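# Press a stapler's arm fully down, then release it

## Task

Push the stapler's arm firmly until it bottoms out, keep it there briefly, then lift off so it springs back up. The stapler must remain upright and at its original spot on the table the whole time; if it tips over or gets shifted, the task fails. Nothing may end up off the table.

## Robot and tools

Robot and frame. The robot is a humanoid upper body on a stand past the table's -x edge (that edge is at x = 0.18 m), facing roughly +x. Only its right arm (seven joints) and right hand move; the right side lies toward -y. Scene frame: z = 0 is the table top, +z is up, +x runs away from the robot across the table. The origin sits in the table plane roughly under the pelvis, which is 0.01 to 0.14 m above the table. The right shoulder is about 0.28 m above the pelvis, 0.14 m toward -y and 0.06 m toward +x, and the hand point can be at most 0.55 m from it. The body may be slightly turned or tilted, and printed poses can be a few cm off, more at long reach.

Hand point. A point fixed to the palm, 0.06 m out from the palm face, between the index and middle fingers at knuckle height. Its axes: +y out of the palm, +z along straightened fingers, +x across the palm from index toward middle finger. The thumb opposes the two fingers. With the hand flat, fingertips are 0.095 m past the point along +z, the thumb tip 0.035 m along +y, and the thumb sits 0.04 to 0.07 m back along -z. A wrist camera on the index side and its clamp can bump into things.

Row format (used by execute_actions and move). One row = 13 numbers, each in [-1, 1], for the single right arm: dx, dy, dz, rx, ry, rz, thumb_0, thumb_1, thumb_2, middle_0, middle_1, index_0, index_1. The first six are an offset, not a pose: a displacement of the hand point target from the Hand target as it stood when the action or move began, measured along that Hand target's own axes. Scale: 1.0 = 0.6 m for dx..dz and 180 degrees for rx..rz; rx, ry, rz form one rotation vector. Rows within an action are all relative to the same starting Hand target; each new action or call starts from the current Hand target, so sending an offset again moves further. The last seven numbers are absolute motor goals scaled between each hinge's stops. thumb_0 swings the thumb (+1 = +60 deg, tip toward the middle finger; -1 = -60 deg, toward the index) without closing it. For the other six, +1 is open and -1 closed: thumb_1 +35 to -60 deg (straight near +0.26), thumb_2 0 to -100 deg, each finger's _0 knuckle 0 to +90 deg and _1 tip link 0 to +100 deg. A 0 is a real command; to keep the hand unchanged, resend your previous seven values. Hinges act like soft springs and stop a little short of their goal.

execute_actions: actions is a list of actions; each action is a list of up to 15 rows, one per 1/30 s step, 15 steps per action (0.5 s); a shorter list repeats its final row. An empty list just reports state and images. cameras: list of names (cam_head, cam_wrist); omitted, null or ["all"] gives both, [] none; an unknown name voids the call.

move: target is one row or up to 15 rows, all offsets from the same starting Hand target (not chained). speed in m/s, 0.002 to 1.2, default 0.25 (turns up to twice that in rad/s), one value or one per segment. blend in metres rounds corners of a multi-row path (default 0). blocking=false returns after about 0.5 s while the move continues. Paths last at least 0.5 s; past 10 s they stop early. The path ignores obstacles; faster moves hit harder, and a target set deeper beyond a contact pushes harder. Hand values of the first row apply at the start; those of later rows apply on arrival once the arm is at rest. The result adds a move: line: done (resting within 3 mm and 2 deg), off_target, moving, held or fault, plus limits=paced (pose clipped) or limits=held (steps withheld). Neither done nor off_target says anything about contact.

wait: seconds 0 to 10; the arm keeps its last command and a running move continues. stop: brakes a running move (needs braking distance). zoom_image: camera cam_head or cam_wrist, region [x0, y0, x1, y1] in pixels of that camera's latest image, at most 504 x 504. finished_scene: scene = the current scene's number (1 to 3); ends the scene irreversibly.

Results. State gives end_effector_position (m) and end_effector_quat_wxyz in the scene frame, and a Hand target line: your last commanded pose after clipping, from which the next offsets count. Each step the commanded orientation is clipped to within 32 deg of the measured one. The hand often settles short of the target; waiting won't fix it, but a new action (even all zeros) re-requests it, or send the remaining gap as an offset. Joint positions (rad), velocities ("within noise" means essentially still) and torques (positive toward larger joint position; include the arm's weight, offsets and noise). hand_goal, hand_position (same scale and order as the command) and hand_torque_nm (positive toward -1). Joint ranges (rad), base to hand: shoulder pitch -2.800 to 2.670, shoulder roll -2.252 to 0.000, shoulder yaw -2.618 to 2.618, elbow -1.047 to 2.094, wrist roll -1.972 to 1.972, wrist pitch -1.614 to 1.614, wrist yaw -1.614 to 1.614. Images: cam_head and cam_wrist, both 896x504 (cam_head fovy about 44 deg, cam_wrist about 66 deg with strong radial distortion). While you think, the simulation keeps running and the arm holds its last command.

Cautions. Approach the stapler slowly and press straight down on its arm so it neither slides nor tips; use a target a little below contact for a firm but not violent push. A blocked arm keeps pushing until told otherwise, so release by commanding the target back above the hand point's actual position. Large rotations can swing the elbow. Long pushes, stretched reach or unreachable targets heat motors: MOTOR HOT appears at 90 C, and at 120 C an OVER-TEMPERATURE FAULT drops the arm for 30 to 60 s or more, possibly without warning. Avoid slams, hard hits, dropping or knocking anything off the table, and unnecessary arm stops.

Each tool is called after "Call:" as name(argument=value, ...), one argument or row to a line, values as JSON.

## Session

Call:
execute_actions(
  actions=[],
)

Scene clock: 0.00 s.
end_effector_position=(+0.2219, -0.4106, +0.2450) hand_goal=(+0.000, +0.263, +1.000, +1.000, +1.000, +1.000, +1.000) hand_position=(+0.000, +0.263, +1.000, +1.000, +1.000, +1.000, +1.000) hand_torque_nm=(+0.00, +0.00, +0.00, +0.00, +0.00, +0.00, +0.00) end_effector_quat_wxyz=(-0.116, -0.242, -0.362, +0.893)
Joint positions: [-0.527 -0.152 -0.493 -0.202 -1.344 1.209 -0.812]
Joint velocities: within noise
Joint torques (N m): no reading
Hand target: +0.2219, -0.4106, +0.2450; -0.116, -0.242, -0.362, +0.893

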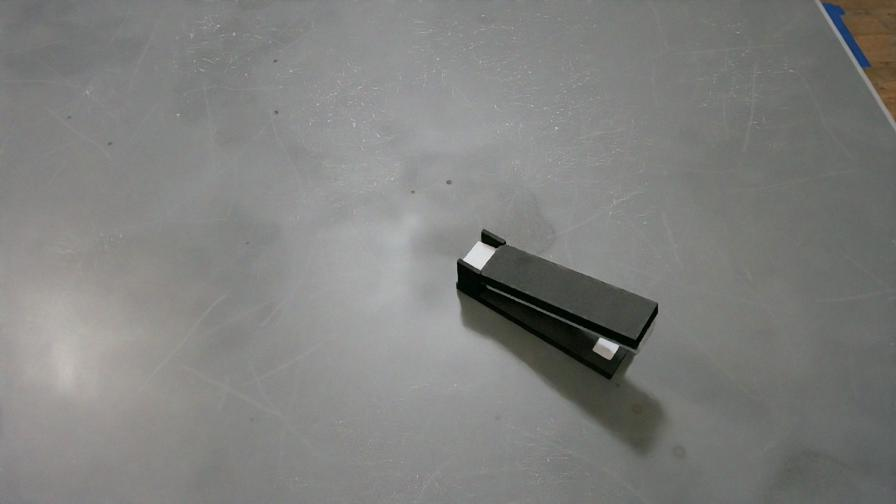

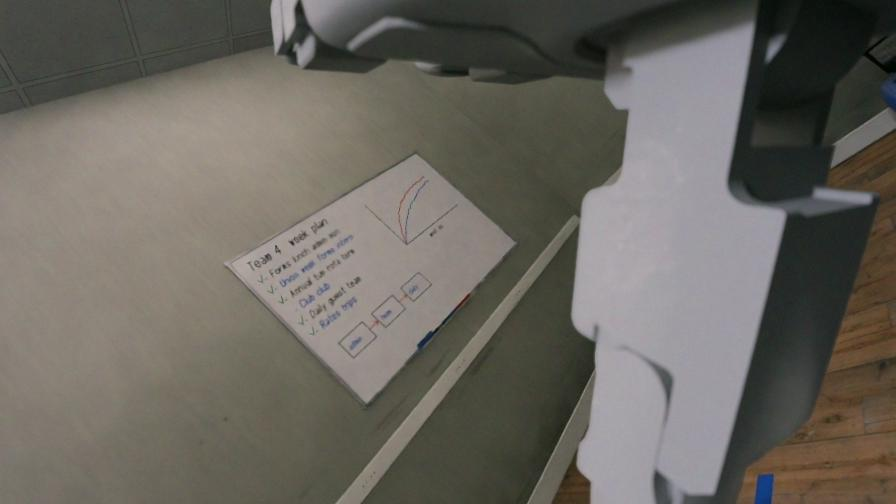

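Call:
move(
  target=[-0.129,-0.252,-0.333,-0.333,-0.518,0.065,0,0.263,1,-1,-1,-1,-1],
  speed=0.45,
  cameras=["cam_wrist"],
)

Scene clock: 14.23 s.
end_effector_position=(+0.2982, -0.1593, +0.2488) hand_goal=(+0.000, +0.263, +1.000, -1.000, -1.000, -1.000, -1.000) hand_position=(+0.000, +0.263, +1.000, -0.943, -0.938, -0.943, -0.938) hand_torque_nm=(+0.00, +0.00, +0.00, +0.07, +0.09, +0.07, +0.09) end_effector_quat_wxyz=(+0.503, -0.499, +0.501, -0.497)
Joint positions: [-0.467 -0.462 0.077 -1.022 -1.488 0.478 1.211]
Joint velocities: within noise
Joint torques (N m): [-3.54 -2.82 -1.14 -1.18 0.11 -0.15 -0.71]
Hand target: +0.2997, -0.1602, +0.2503; +0.501, -0.501, +0.499, -0.499
Off the commanded pose: 0.002 m, 0 deg.
move: done
Images, in order (width x height): cam_wrist 896x504.

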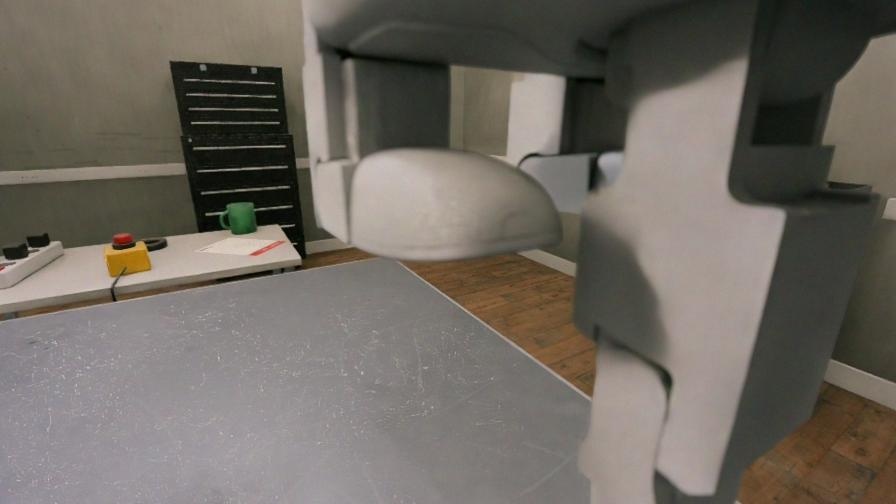

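Call:
move(
  target=[-0.065,0.15,0.012,-0.249,-0.0526,-0.0218,0,0.263,1,-1,-1,-1,-1],
  speed=0.3,
)

Scene clock: 18.40 s.
end_effector_position=(+0.3048, -0.1251, +0.1577) hand_goal=(+0.000, +0.263, +1.000, -1.000, -1.000, -1.000, -1.000) hand_position=(+0.000, +0.263, +1.000, -0.943, -0.938, -0.943, -0.938) hand_torque_nm=(+0.00, +0.00, +0.00, +0.07, +0.09, +0.07, +0.09) end_effector_quat_wxyz=(-0.290, +0.705, -0.597, +0.249)
Joint positions: [-0.724 -0.407 0.253 -0.42 -1.276 0.406 1.545]
Joint velocities: within noise
Joint torques (N m): [-5.85 -1.3 -0.8 -1.77 0.16 -0.19 -0.38]
Hand target: +0.3067, -0.1211, +0.1603; -0.294, +0.709, -0.592, +0.246
Off the commanded pose: 0.005 m, 1 deg.
move: off_target

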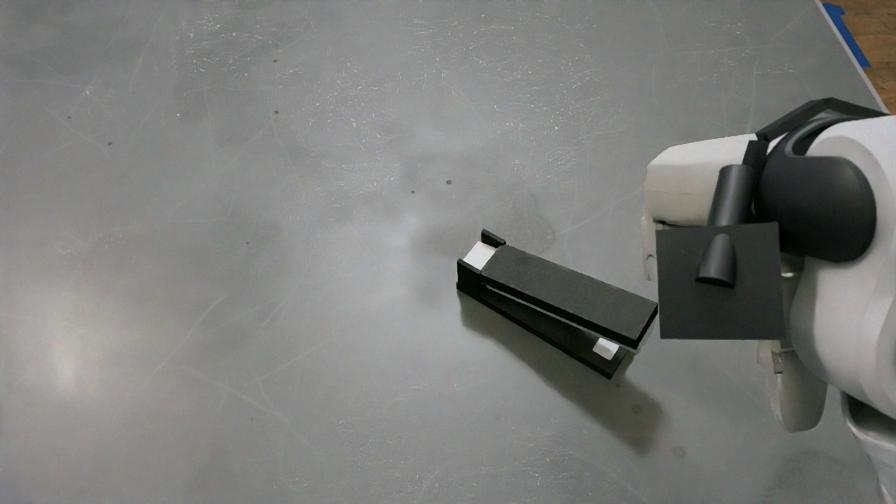

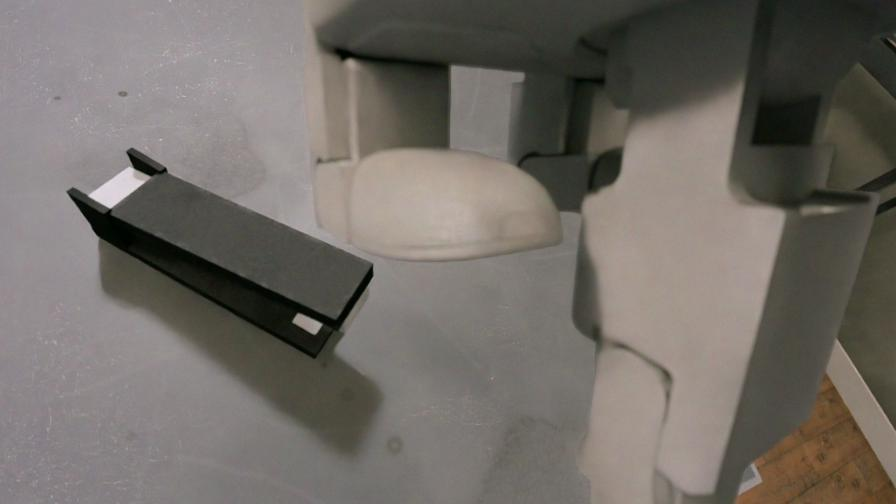

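Call:
move(
  target=[-0.034,0.051,0.090,0,0,0,0,0.263,1,-1,-1,-1,-1],
  speed=0.2,
)

Scene clock: 29.03 s.
end_effector_position=(+0.3213, -0.0985, +0.1043) hand_goal=(+0.000, +0.263, +1.000, -1.000, -1.000, -1.000, -1.000) hand_position=(+0.000, +0.263, +1.000, -0.943, -0.939, -0.943, -0.938) hand_torque_nm=(+0.00, +0.00, +0.00, +0.07, +0.09, +0.07, +0.09) end_effector_quat_wxyz=(-0.298, +0.707, -0.591, +0.249)
Joint positions: [-0.671 -0.295 0.371 -0.197 -1.309 0.406 1.251]
Joint velocities: within noise
Joint torques (N m): [-4.06 -0.95 -0.68 -2.32 -0.1 -0.02 -0.73]
Hand target: +0.3194, -0.0981, +0.1005; -0.294, +0.709, -0.592, +0.246
Off the commanded pose: 0.004 m, 1 deg.
move: off_target

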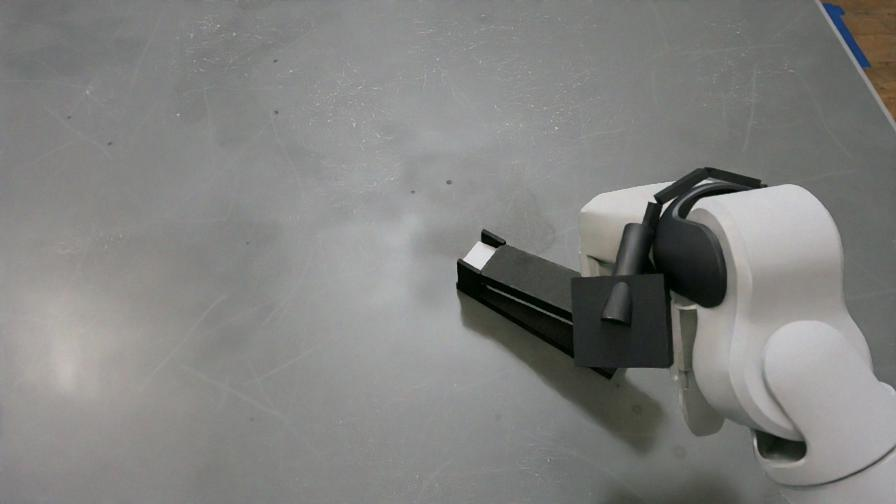

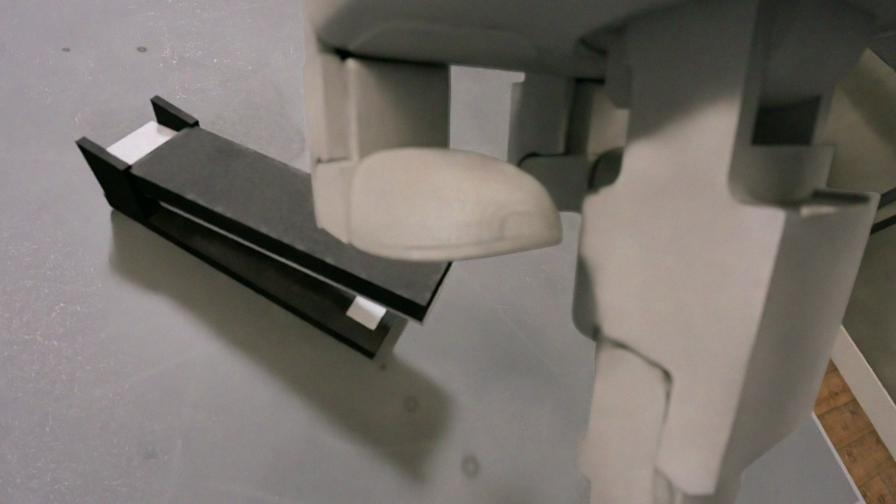

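Call:
zoom_image(
  camera="cam_head",
  region=[480, 170, 760, 440],
)

Call:
zoom_image(
  camera="cam_wrist",
  region=[60, 40, 620, 400],
)

Scaled by 1.800 from the camera's 896x504 image, which has a finer 1280x720 frame.

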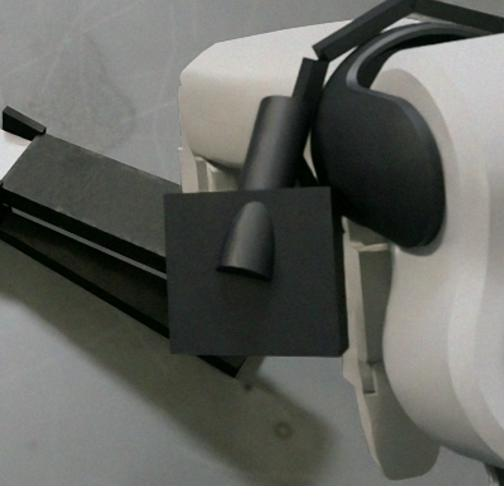

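Region (60, 40, 620, 400) is 560x360 pixels. A region can be at most 504 by 504 pixels.

Call:
move(
  target=[-0.009,0.0125,0.0475,0,0.0707,0.0707,0,0.263,1,-1,-1,-1,-1],
  speed=0.15,
)

Scene clock: 41.87 s.
end_effector_position=(+0.3282, -0.0916, +0.0712) hand_goal=(+0.000, +0.263, +1.000, -1.000, -1.000, -1.000, -1.000) hand_position=(+0.000, +0.263, +1.000, -0.943, -0.939, -0.943, -0.938) hand_torque_nm=(+0.00, +0.00, +0.00, +0.07, +0.09, +0.07, +0.09) end_effector_quat_wxyz=(+0.248, -0.609, +0.699, -0.281)
Joint positions: [-0.686 -0.136 0.397 0.044 -1.495 0.685 1.16]
Joint velocities: within noise
Joint torques (N m): [-6.15 -0.4 -0.42 -2.47 -0.51 0.12 -0.71]
Hand target: +0.3331, -0.0901, +0.0750; +0.252, -0.607, +0.696, -0.288
Off the commanded pose: 0.006 m, 1 deg.
move: off_target

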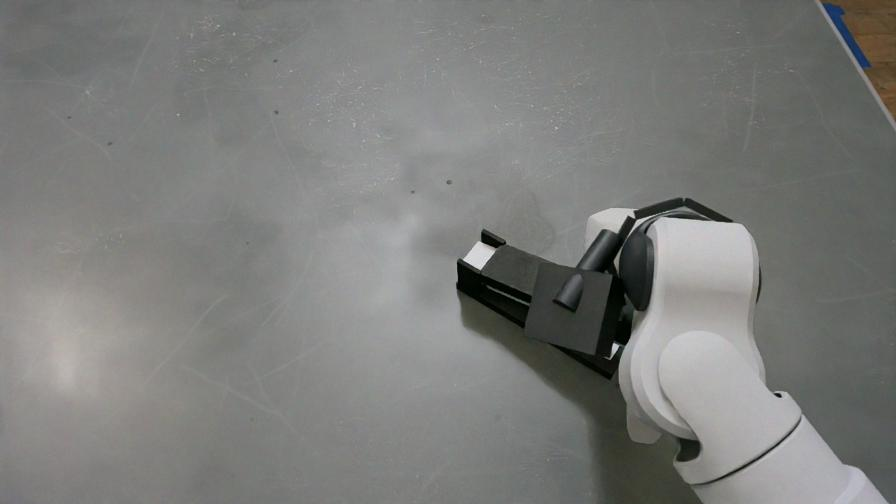

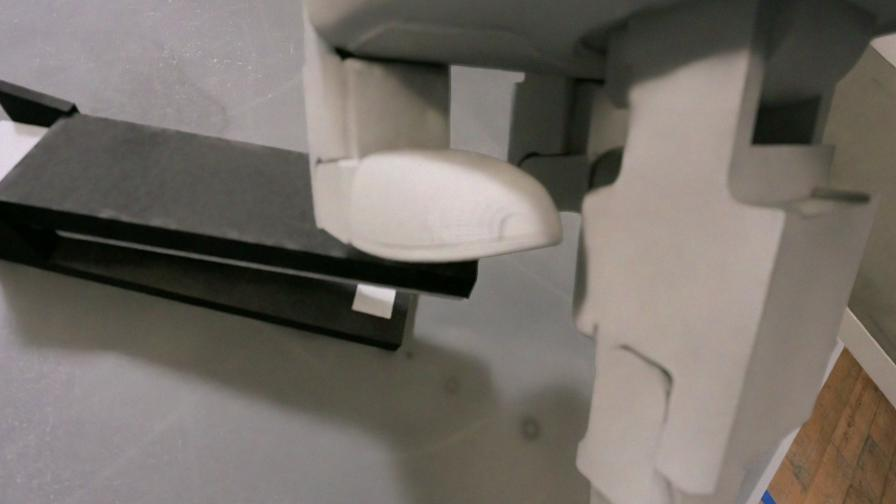

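Call:
move(
  target=[-0.008,-0.023,0.011,0,0,0,0,0.263,1,-1,-1,-1,-1],
  speed=0.15,
)

Scene clock: 49.10 s.
end_effector_position=(+0.3441, -0.0903, +0.0766) hand_goal=(+0.000, +0.263, +1.000, -1.000, -1.000, -1.000, -1.000) hand_position=(+0.000, +0.263, +1.000, -0.943, -0.939, -0.943, -0.938) hand_torque_nm=(+0.00, +0.00, +0.00, +0.07, +0.09, +0.07, +0.09) end_effector_quat_wxyz=(+0.246, -0.608, +0.698, -0.289)
Joint positions: [-0.766 -0.122 0.377 0.14 -1.484 0.674 1.138]
Joint velocities: within noise
Joint torques (N m): [-6.51 -0.45 -0.77 -2.49 -0.01 -0.19 -0.72]
Hand target: +0.3480, -0.0873, +0.0801; +0.252, -0.607, +0.696, -0.288
Off the commanded pose: 0.006 m, 1 deg.
move: off_target

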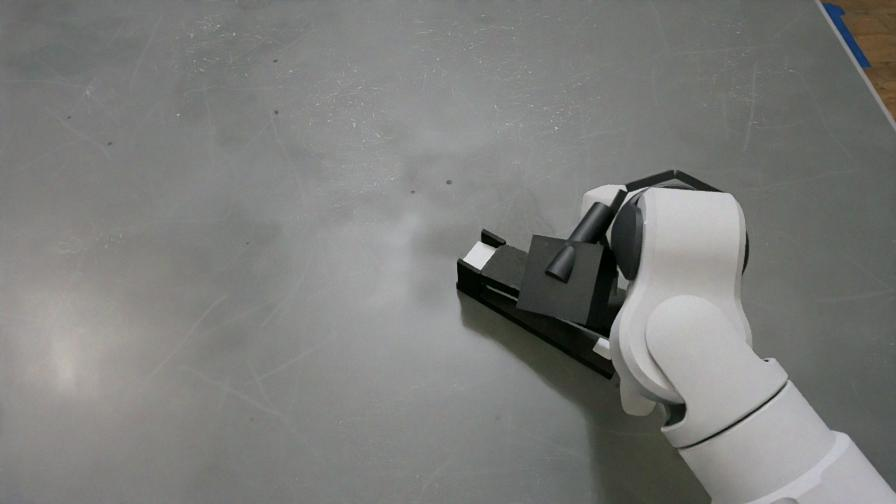

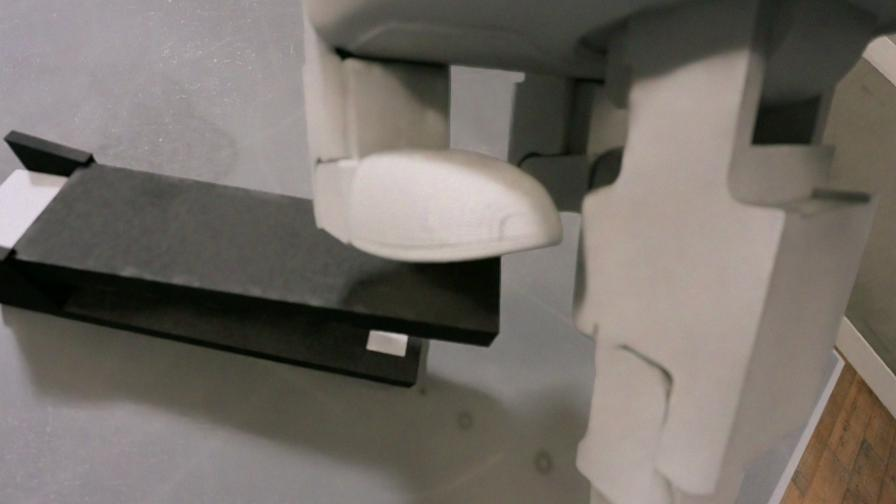

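Call:
move(
  target=[0,0.0589,0.0589,0,0,0,0,0.263,1,-1,-1,-1,-1],
  speed=0.1,
)

Scene clock: 53.77 s.
end_effector_position=(+0.3597, -0.0853, +0.0449) hand_goal=(+0.000, +0.263, +1.000, -1.000, -1.000, -1.000, -1.000) hand_position=(+0.000, +0.263, +1.000, -0.943, -0.939, -0.997, -0.939) hand_torque_nm=(+0.00, +0.00, +0.00, +0.07, +0.09, +0.00, +0.09) end_effector_quat_wxyz=(+0.276, -0.600, +0.684, -0.308)
Joint positions: [-0.751 -0.066 0.35 0.314 -1.399 0.626 0.843]
Joint velocities: within noise
Joint torques (N m): [-3.61 -0.41 -0.37 -0.15 0.24 -0.2 -0.1]
Hand target: +0.3481, -0.0873, +0.0302; +0.252, -0.607, +0.696, -0.288
Off the commanded pose: 0.019 m, 4 deg.
move: off_target

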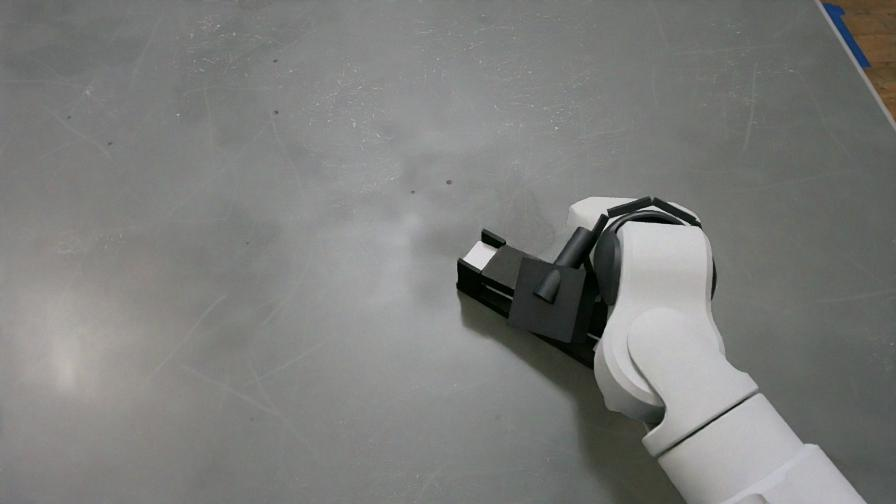

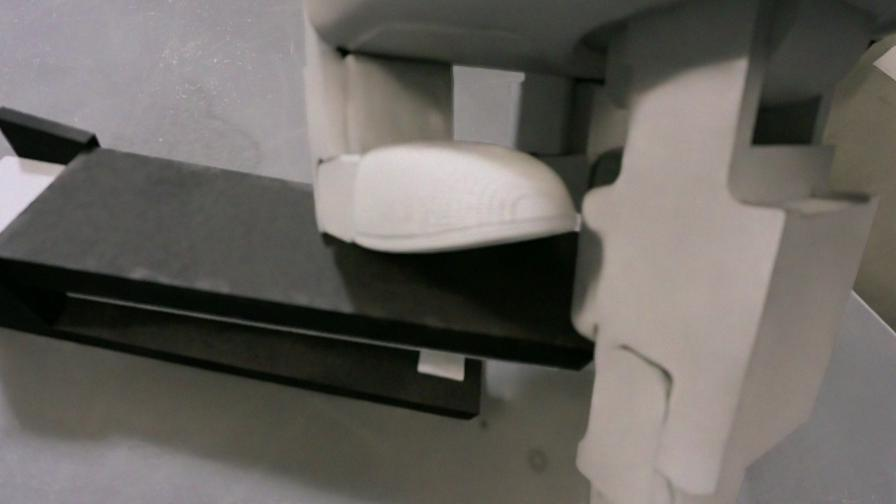

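Call:
move(
  target=[
    [0,-0.053,-0.053,0,0,0,0,0.263,1,-1,-1,-1,-1],
    [0.0095,-0.048,-0.058,0,0,0,0,0.263,1,-1,-1,-1,-1],
  ],
  speed=0.15,
)

Scene clock: 58.40 s.
end_effector_position=(+0.3459, -0.0905, +0.0772) hand_goal=(+0.000, +0.263, +1.000, -1.000, -1.000, -1.000, -1.000) hand_position=(+0.000, +0.263, +1.000, -0.943, -0.939, -0.997, -0.939) hand_torque_nm=(+0.00, +0.00, +0.00, +0.07, +0.08, +0.00, +0.08) end_effector_quat_wxyz=(+0.256, -0.606, +0.696, -0.287)
Joint positions: [-0.76 -0.127 0.366 0.128 -1.464 0.661 1.119]
Joint velocities: within noise
Joint torques (N m): [-4.16 -1.23 -0.21 -4.53 -0.46 0.05 -0.36]
Hand target: +0.3430, -0.0924, +0.0751; +0.252, -0.607, +0.696, -0.288
Off the commanded pose: 0.004 m, 0 deg.
move: off_target

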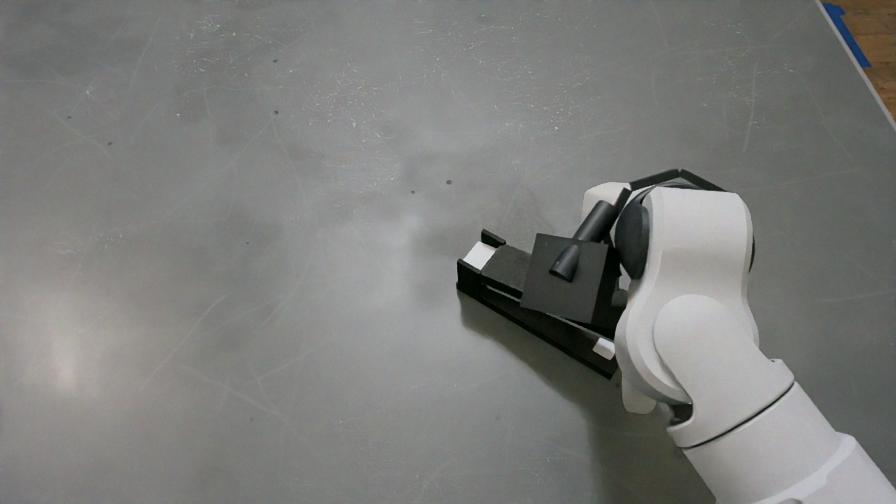

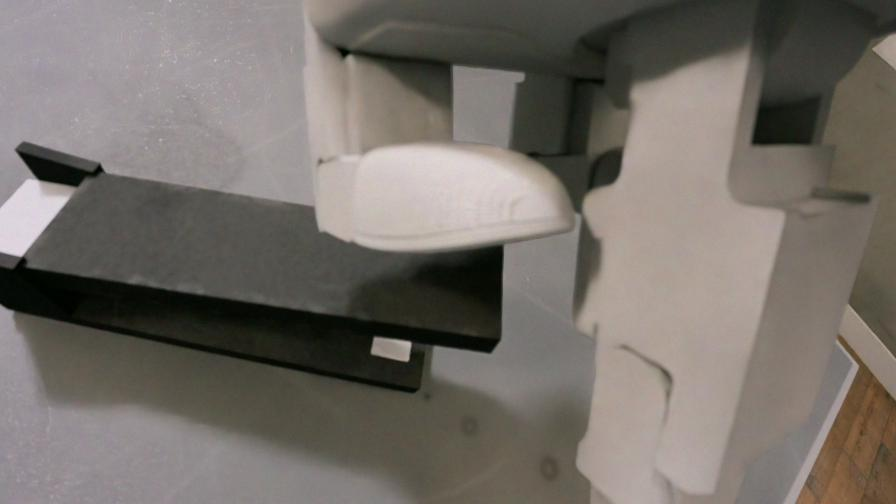

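Call:
move(
  target=[
    [0.016,0.0375,0.0215,0,0,0,0,0.263,1,-1,-1,-1,-1],
    [0.033,0.130,0.046,0,0,0,0,0.263,1,-1,-1,-1,-1],
  ],
  speed=0.1,
)

Scene clock: 61.57 s.
end_effector_position=(+0.3360, -0.1005, +0.0340) hand_goal=(+0.000, +0.263, +1.000, -1.000, -1.000, -1.000, -1.000) hand_position=(+0.000, +0.263, +1.000, -0.943, -0.939, -0.997, -0.939) hand_torque_nm=(+0.00, +0.00, +0.00, +0.07, +0.08, +0.00, +0.08) end_effector_quat_wxyz=(+0.306, -0.592, +0.669, -0.331)
Joint positions: [-0.539 -0.113 0.369 0.091 -1.426 0.601 0.771]
Joint velocities: within noise
Joint torques (N m): [0.86 -0.54 -0.26 1.4 0.55 -0.12 0.72]
Hand target: +0.3051, -0.1072, +0.0004; +0.252, -0.607, +0.696, -0.288
Off the commanded pose: 0.046 m, 9 deg.
move: off_target

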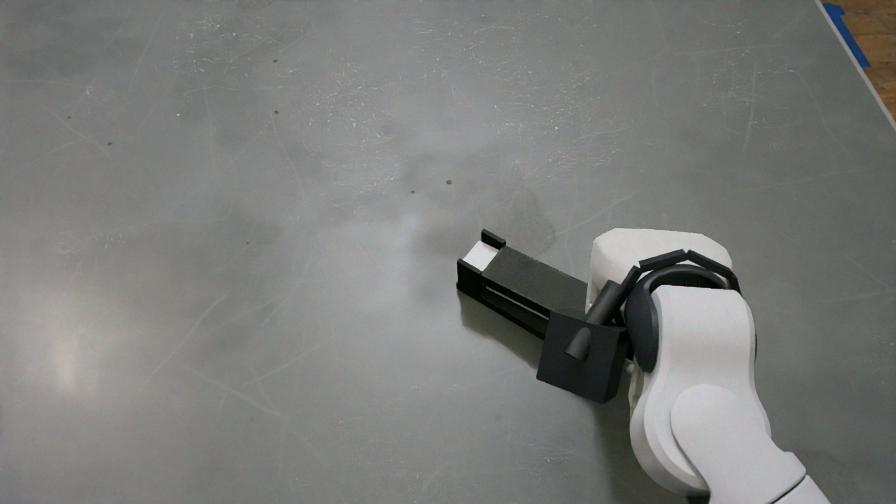

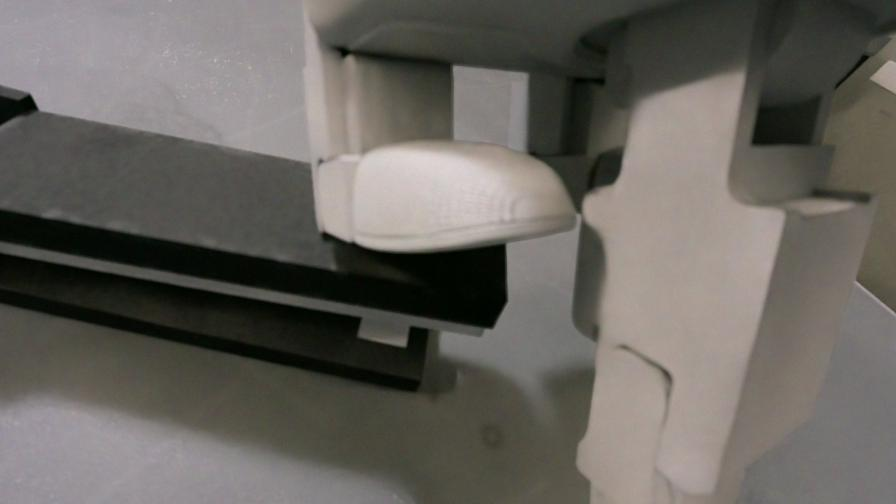

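Call:
move(
  target=[0.002,0.0565,0.038,0,0,0,0,0.263,1,-1,-1,-1,-1],
  speed=0.1,
)

Scene clock: 64.53 s.
end_effector_position=(+0.3426, -0.0982, +0.0165) hand_goal=(+0.000, +0.263, +1.000, -1.000, -1.000, -1.000, -1.000) hand_position=(+0.000, +0.263, +1.000, -0.943, -0.939, -0.999, -0.939) hand_torque_nm=(+0.00, +0.00, +0.00, +0.07, +0.08, +0.00, +0.08) end_effector_quat_wxyz=(+0.335, -0.577, +0.657, -0.350)
Joint positions: [-0.505 -0.077 0.347 0.173 -1.39 0.56 0.567]
Joint velocities: within noise
Joint torques (N m): [2.37 -0.26 0.12 6.55 0.89 -0.4 1.29]
Hand target: +0.2972, -0.1073, -0.0397; +0.252, -0.607, +0.696, -0.288
Off the commanded pose: 0.073 m, 13 deg.
move: off_target

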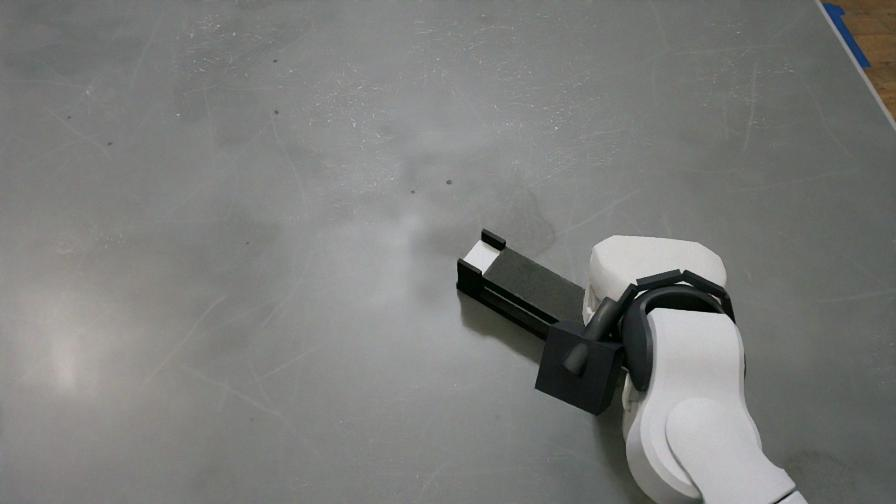

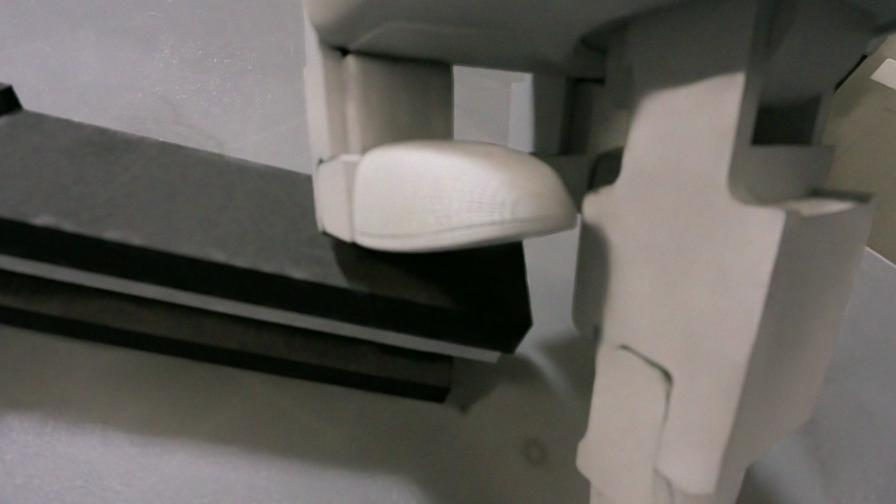

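Call:
move(
  target=[0.001,0.0283,0.019,0,0,0,0,0.263,1,-1,-1,-1,-1],
  speed=0.1,
)

Scene clock: 66.53 s.
end_effector_position=(+0.3497, -0.0974, +0.0137) hand_goal=(+0.000, +0.263, +1.000, -1.000, -1.000, -1.000, -1.000) hand_position=(+0.000, +0.263, +1.000, -0.943, -0.939, -0.999, -0.939) hand_torque_nm=(+0.00, +0.00, +0.00, +0.07, +0.08, +0.00, +0.08) end_effector_quat_wxyz=(+0.355, -0.567, +0.646, -0.368)
Joint positions: [-0.498 -0.06 0.331 0.205 -1.387 0.536 0.465]
Joint velocities: within noise
Joint torques (N m): [3.66 -0.08 0.3 9.23 1.18 -0.51 2.15]
Hand target: +0.2932, -0.1073, -0.0598; +0.252, -0.607, +0.696, -0.288
Off the commanded pose: 0.093 m, 17 deg.
move: off_target

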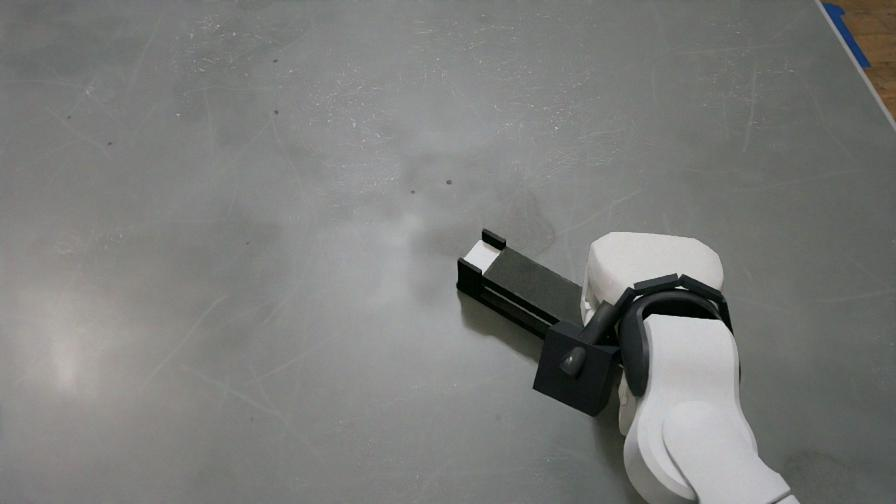

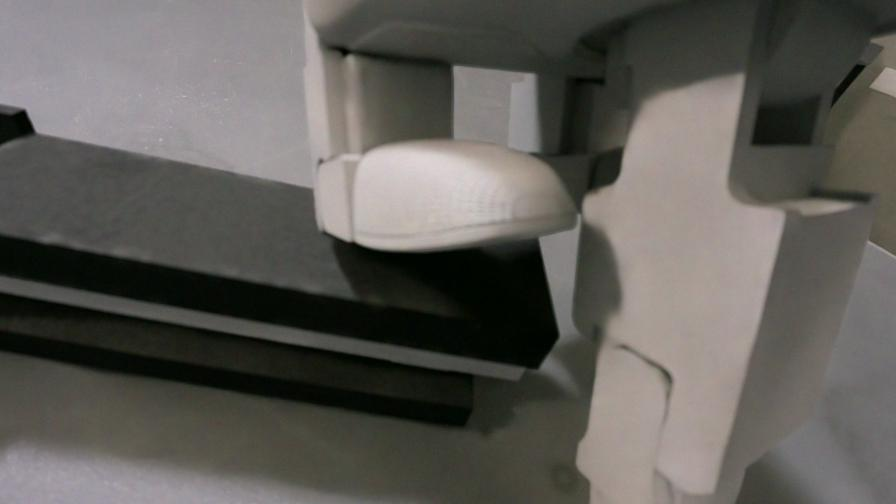

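Call:
zoom_image(
  camera="cam_head",
  region=[440, 210, 660, 430],
)

Call:
zoom_image(
  camera="cam_wrist",
  region=[0, 90, 500, 440],
)

Scaled by 2.291 from the camera's 896x504 image, which has a finer 1280x720 frame.

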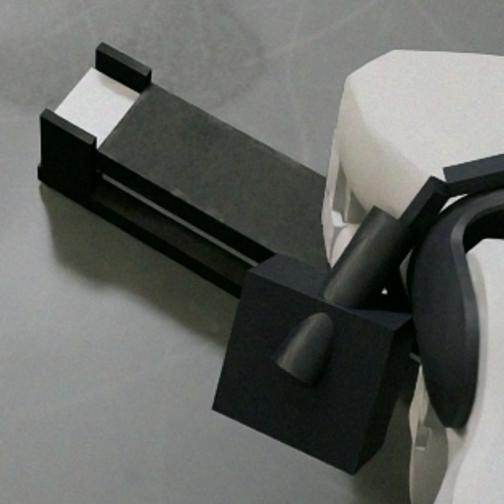

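Scaled by 1.008 from the camera's 896x504 image, which has a finer 1280x720 frame.

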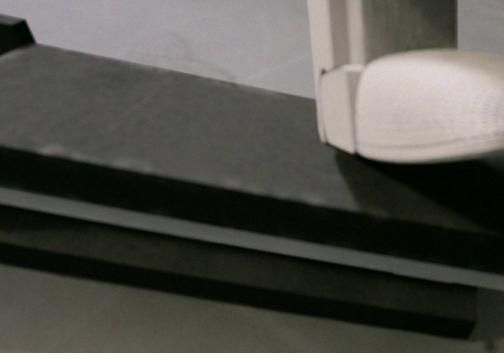

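Call:
move(
  target=[
    [-0.027,-0.163,-0.0495,0,0,0,0,0.263,1,-1,-1,-1,-1],
    [-0.027,-0.257,-0.144,0,0,0,0,0.263,1,-1,-1,-1,-1],
  ],
  speed=0.12,
)

Scene clock: 73.50 s.
end_effector_position=(+0.3397, -0.0969, +0.1054) hand_goal=(+0.000, +0.263, +1.000, -1.000, -1.000, -1.000, -1.000) hand_position=(+0.000, +0.263, +1.000, -0.943, -0.939, -0.999, -0.939) hand_torque_nm=(+0.00, +0.00, +0.00, +0.07, +0.08, +0.00, +0.08) end_effector_quat_wxyz=(+0.247, -0.610, +0.699, -0.280)
Joint positions: [-0.785 -0.154 0.326 0.013 -1.537 0.63 1.311]
Joint velocities: within noise
Joint torques (N m): [-5.96 -1.49 -0.58 -4.21 -0.46 0.01 -0.35]
Hand target: +0.3428, -0.0978, +0.1104; +0.252, -0.607, +0.696, -0.288
Off the commanded pose: 0.006 m, 1 deg.
move: off_target

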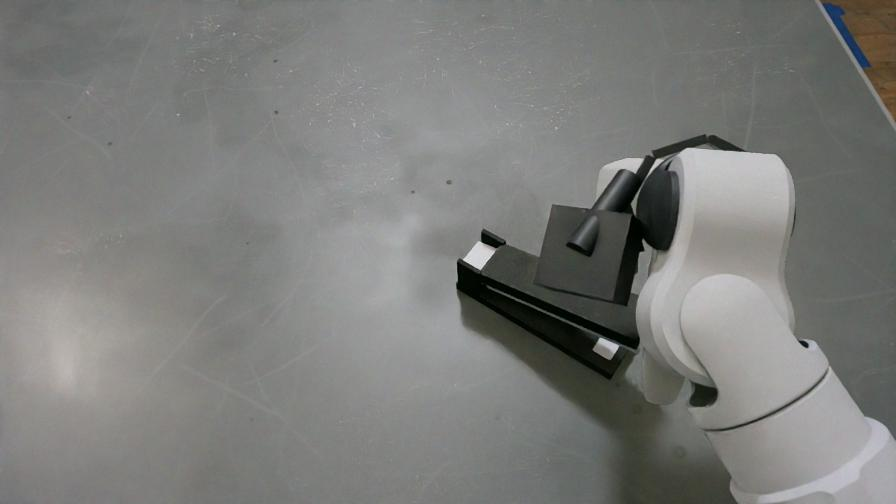

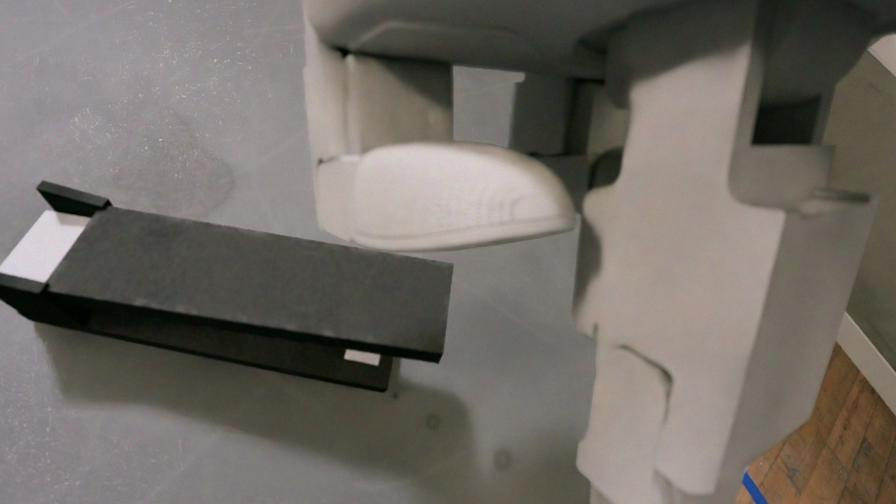

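Call:
finished_scene(
  scene=2,
)

The scene is finished: the task was done.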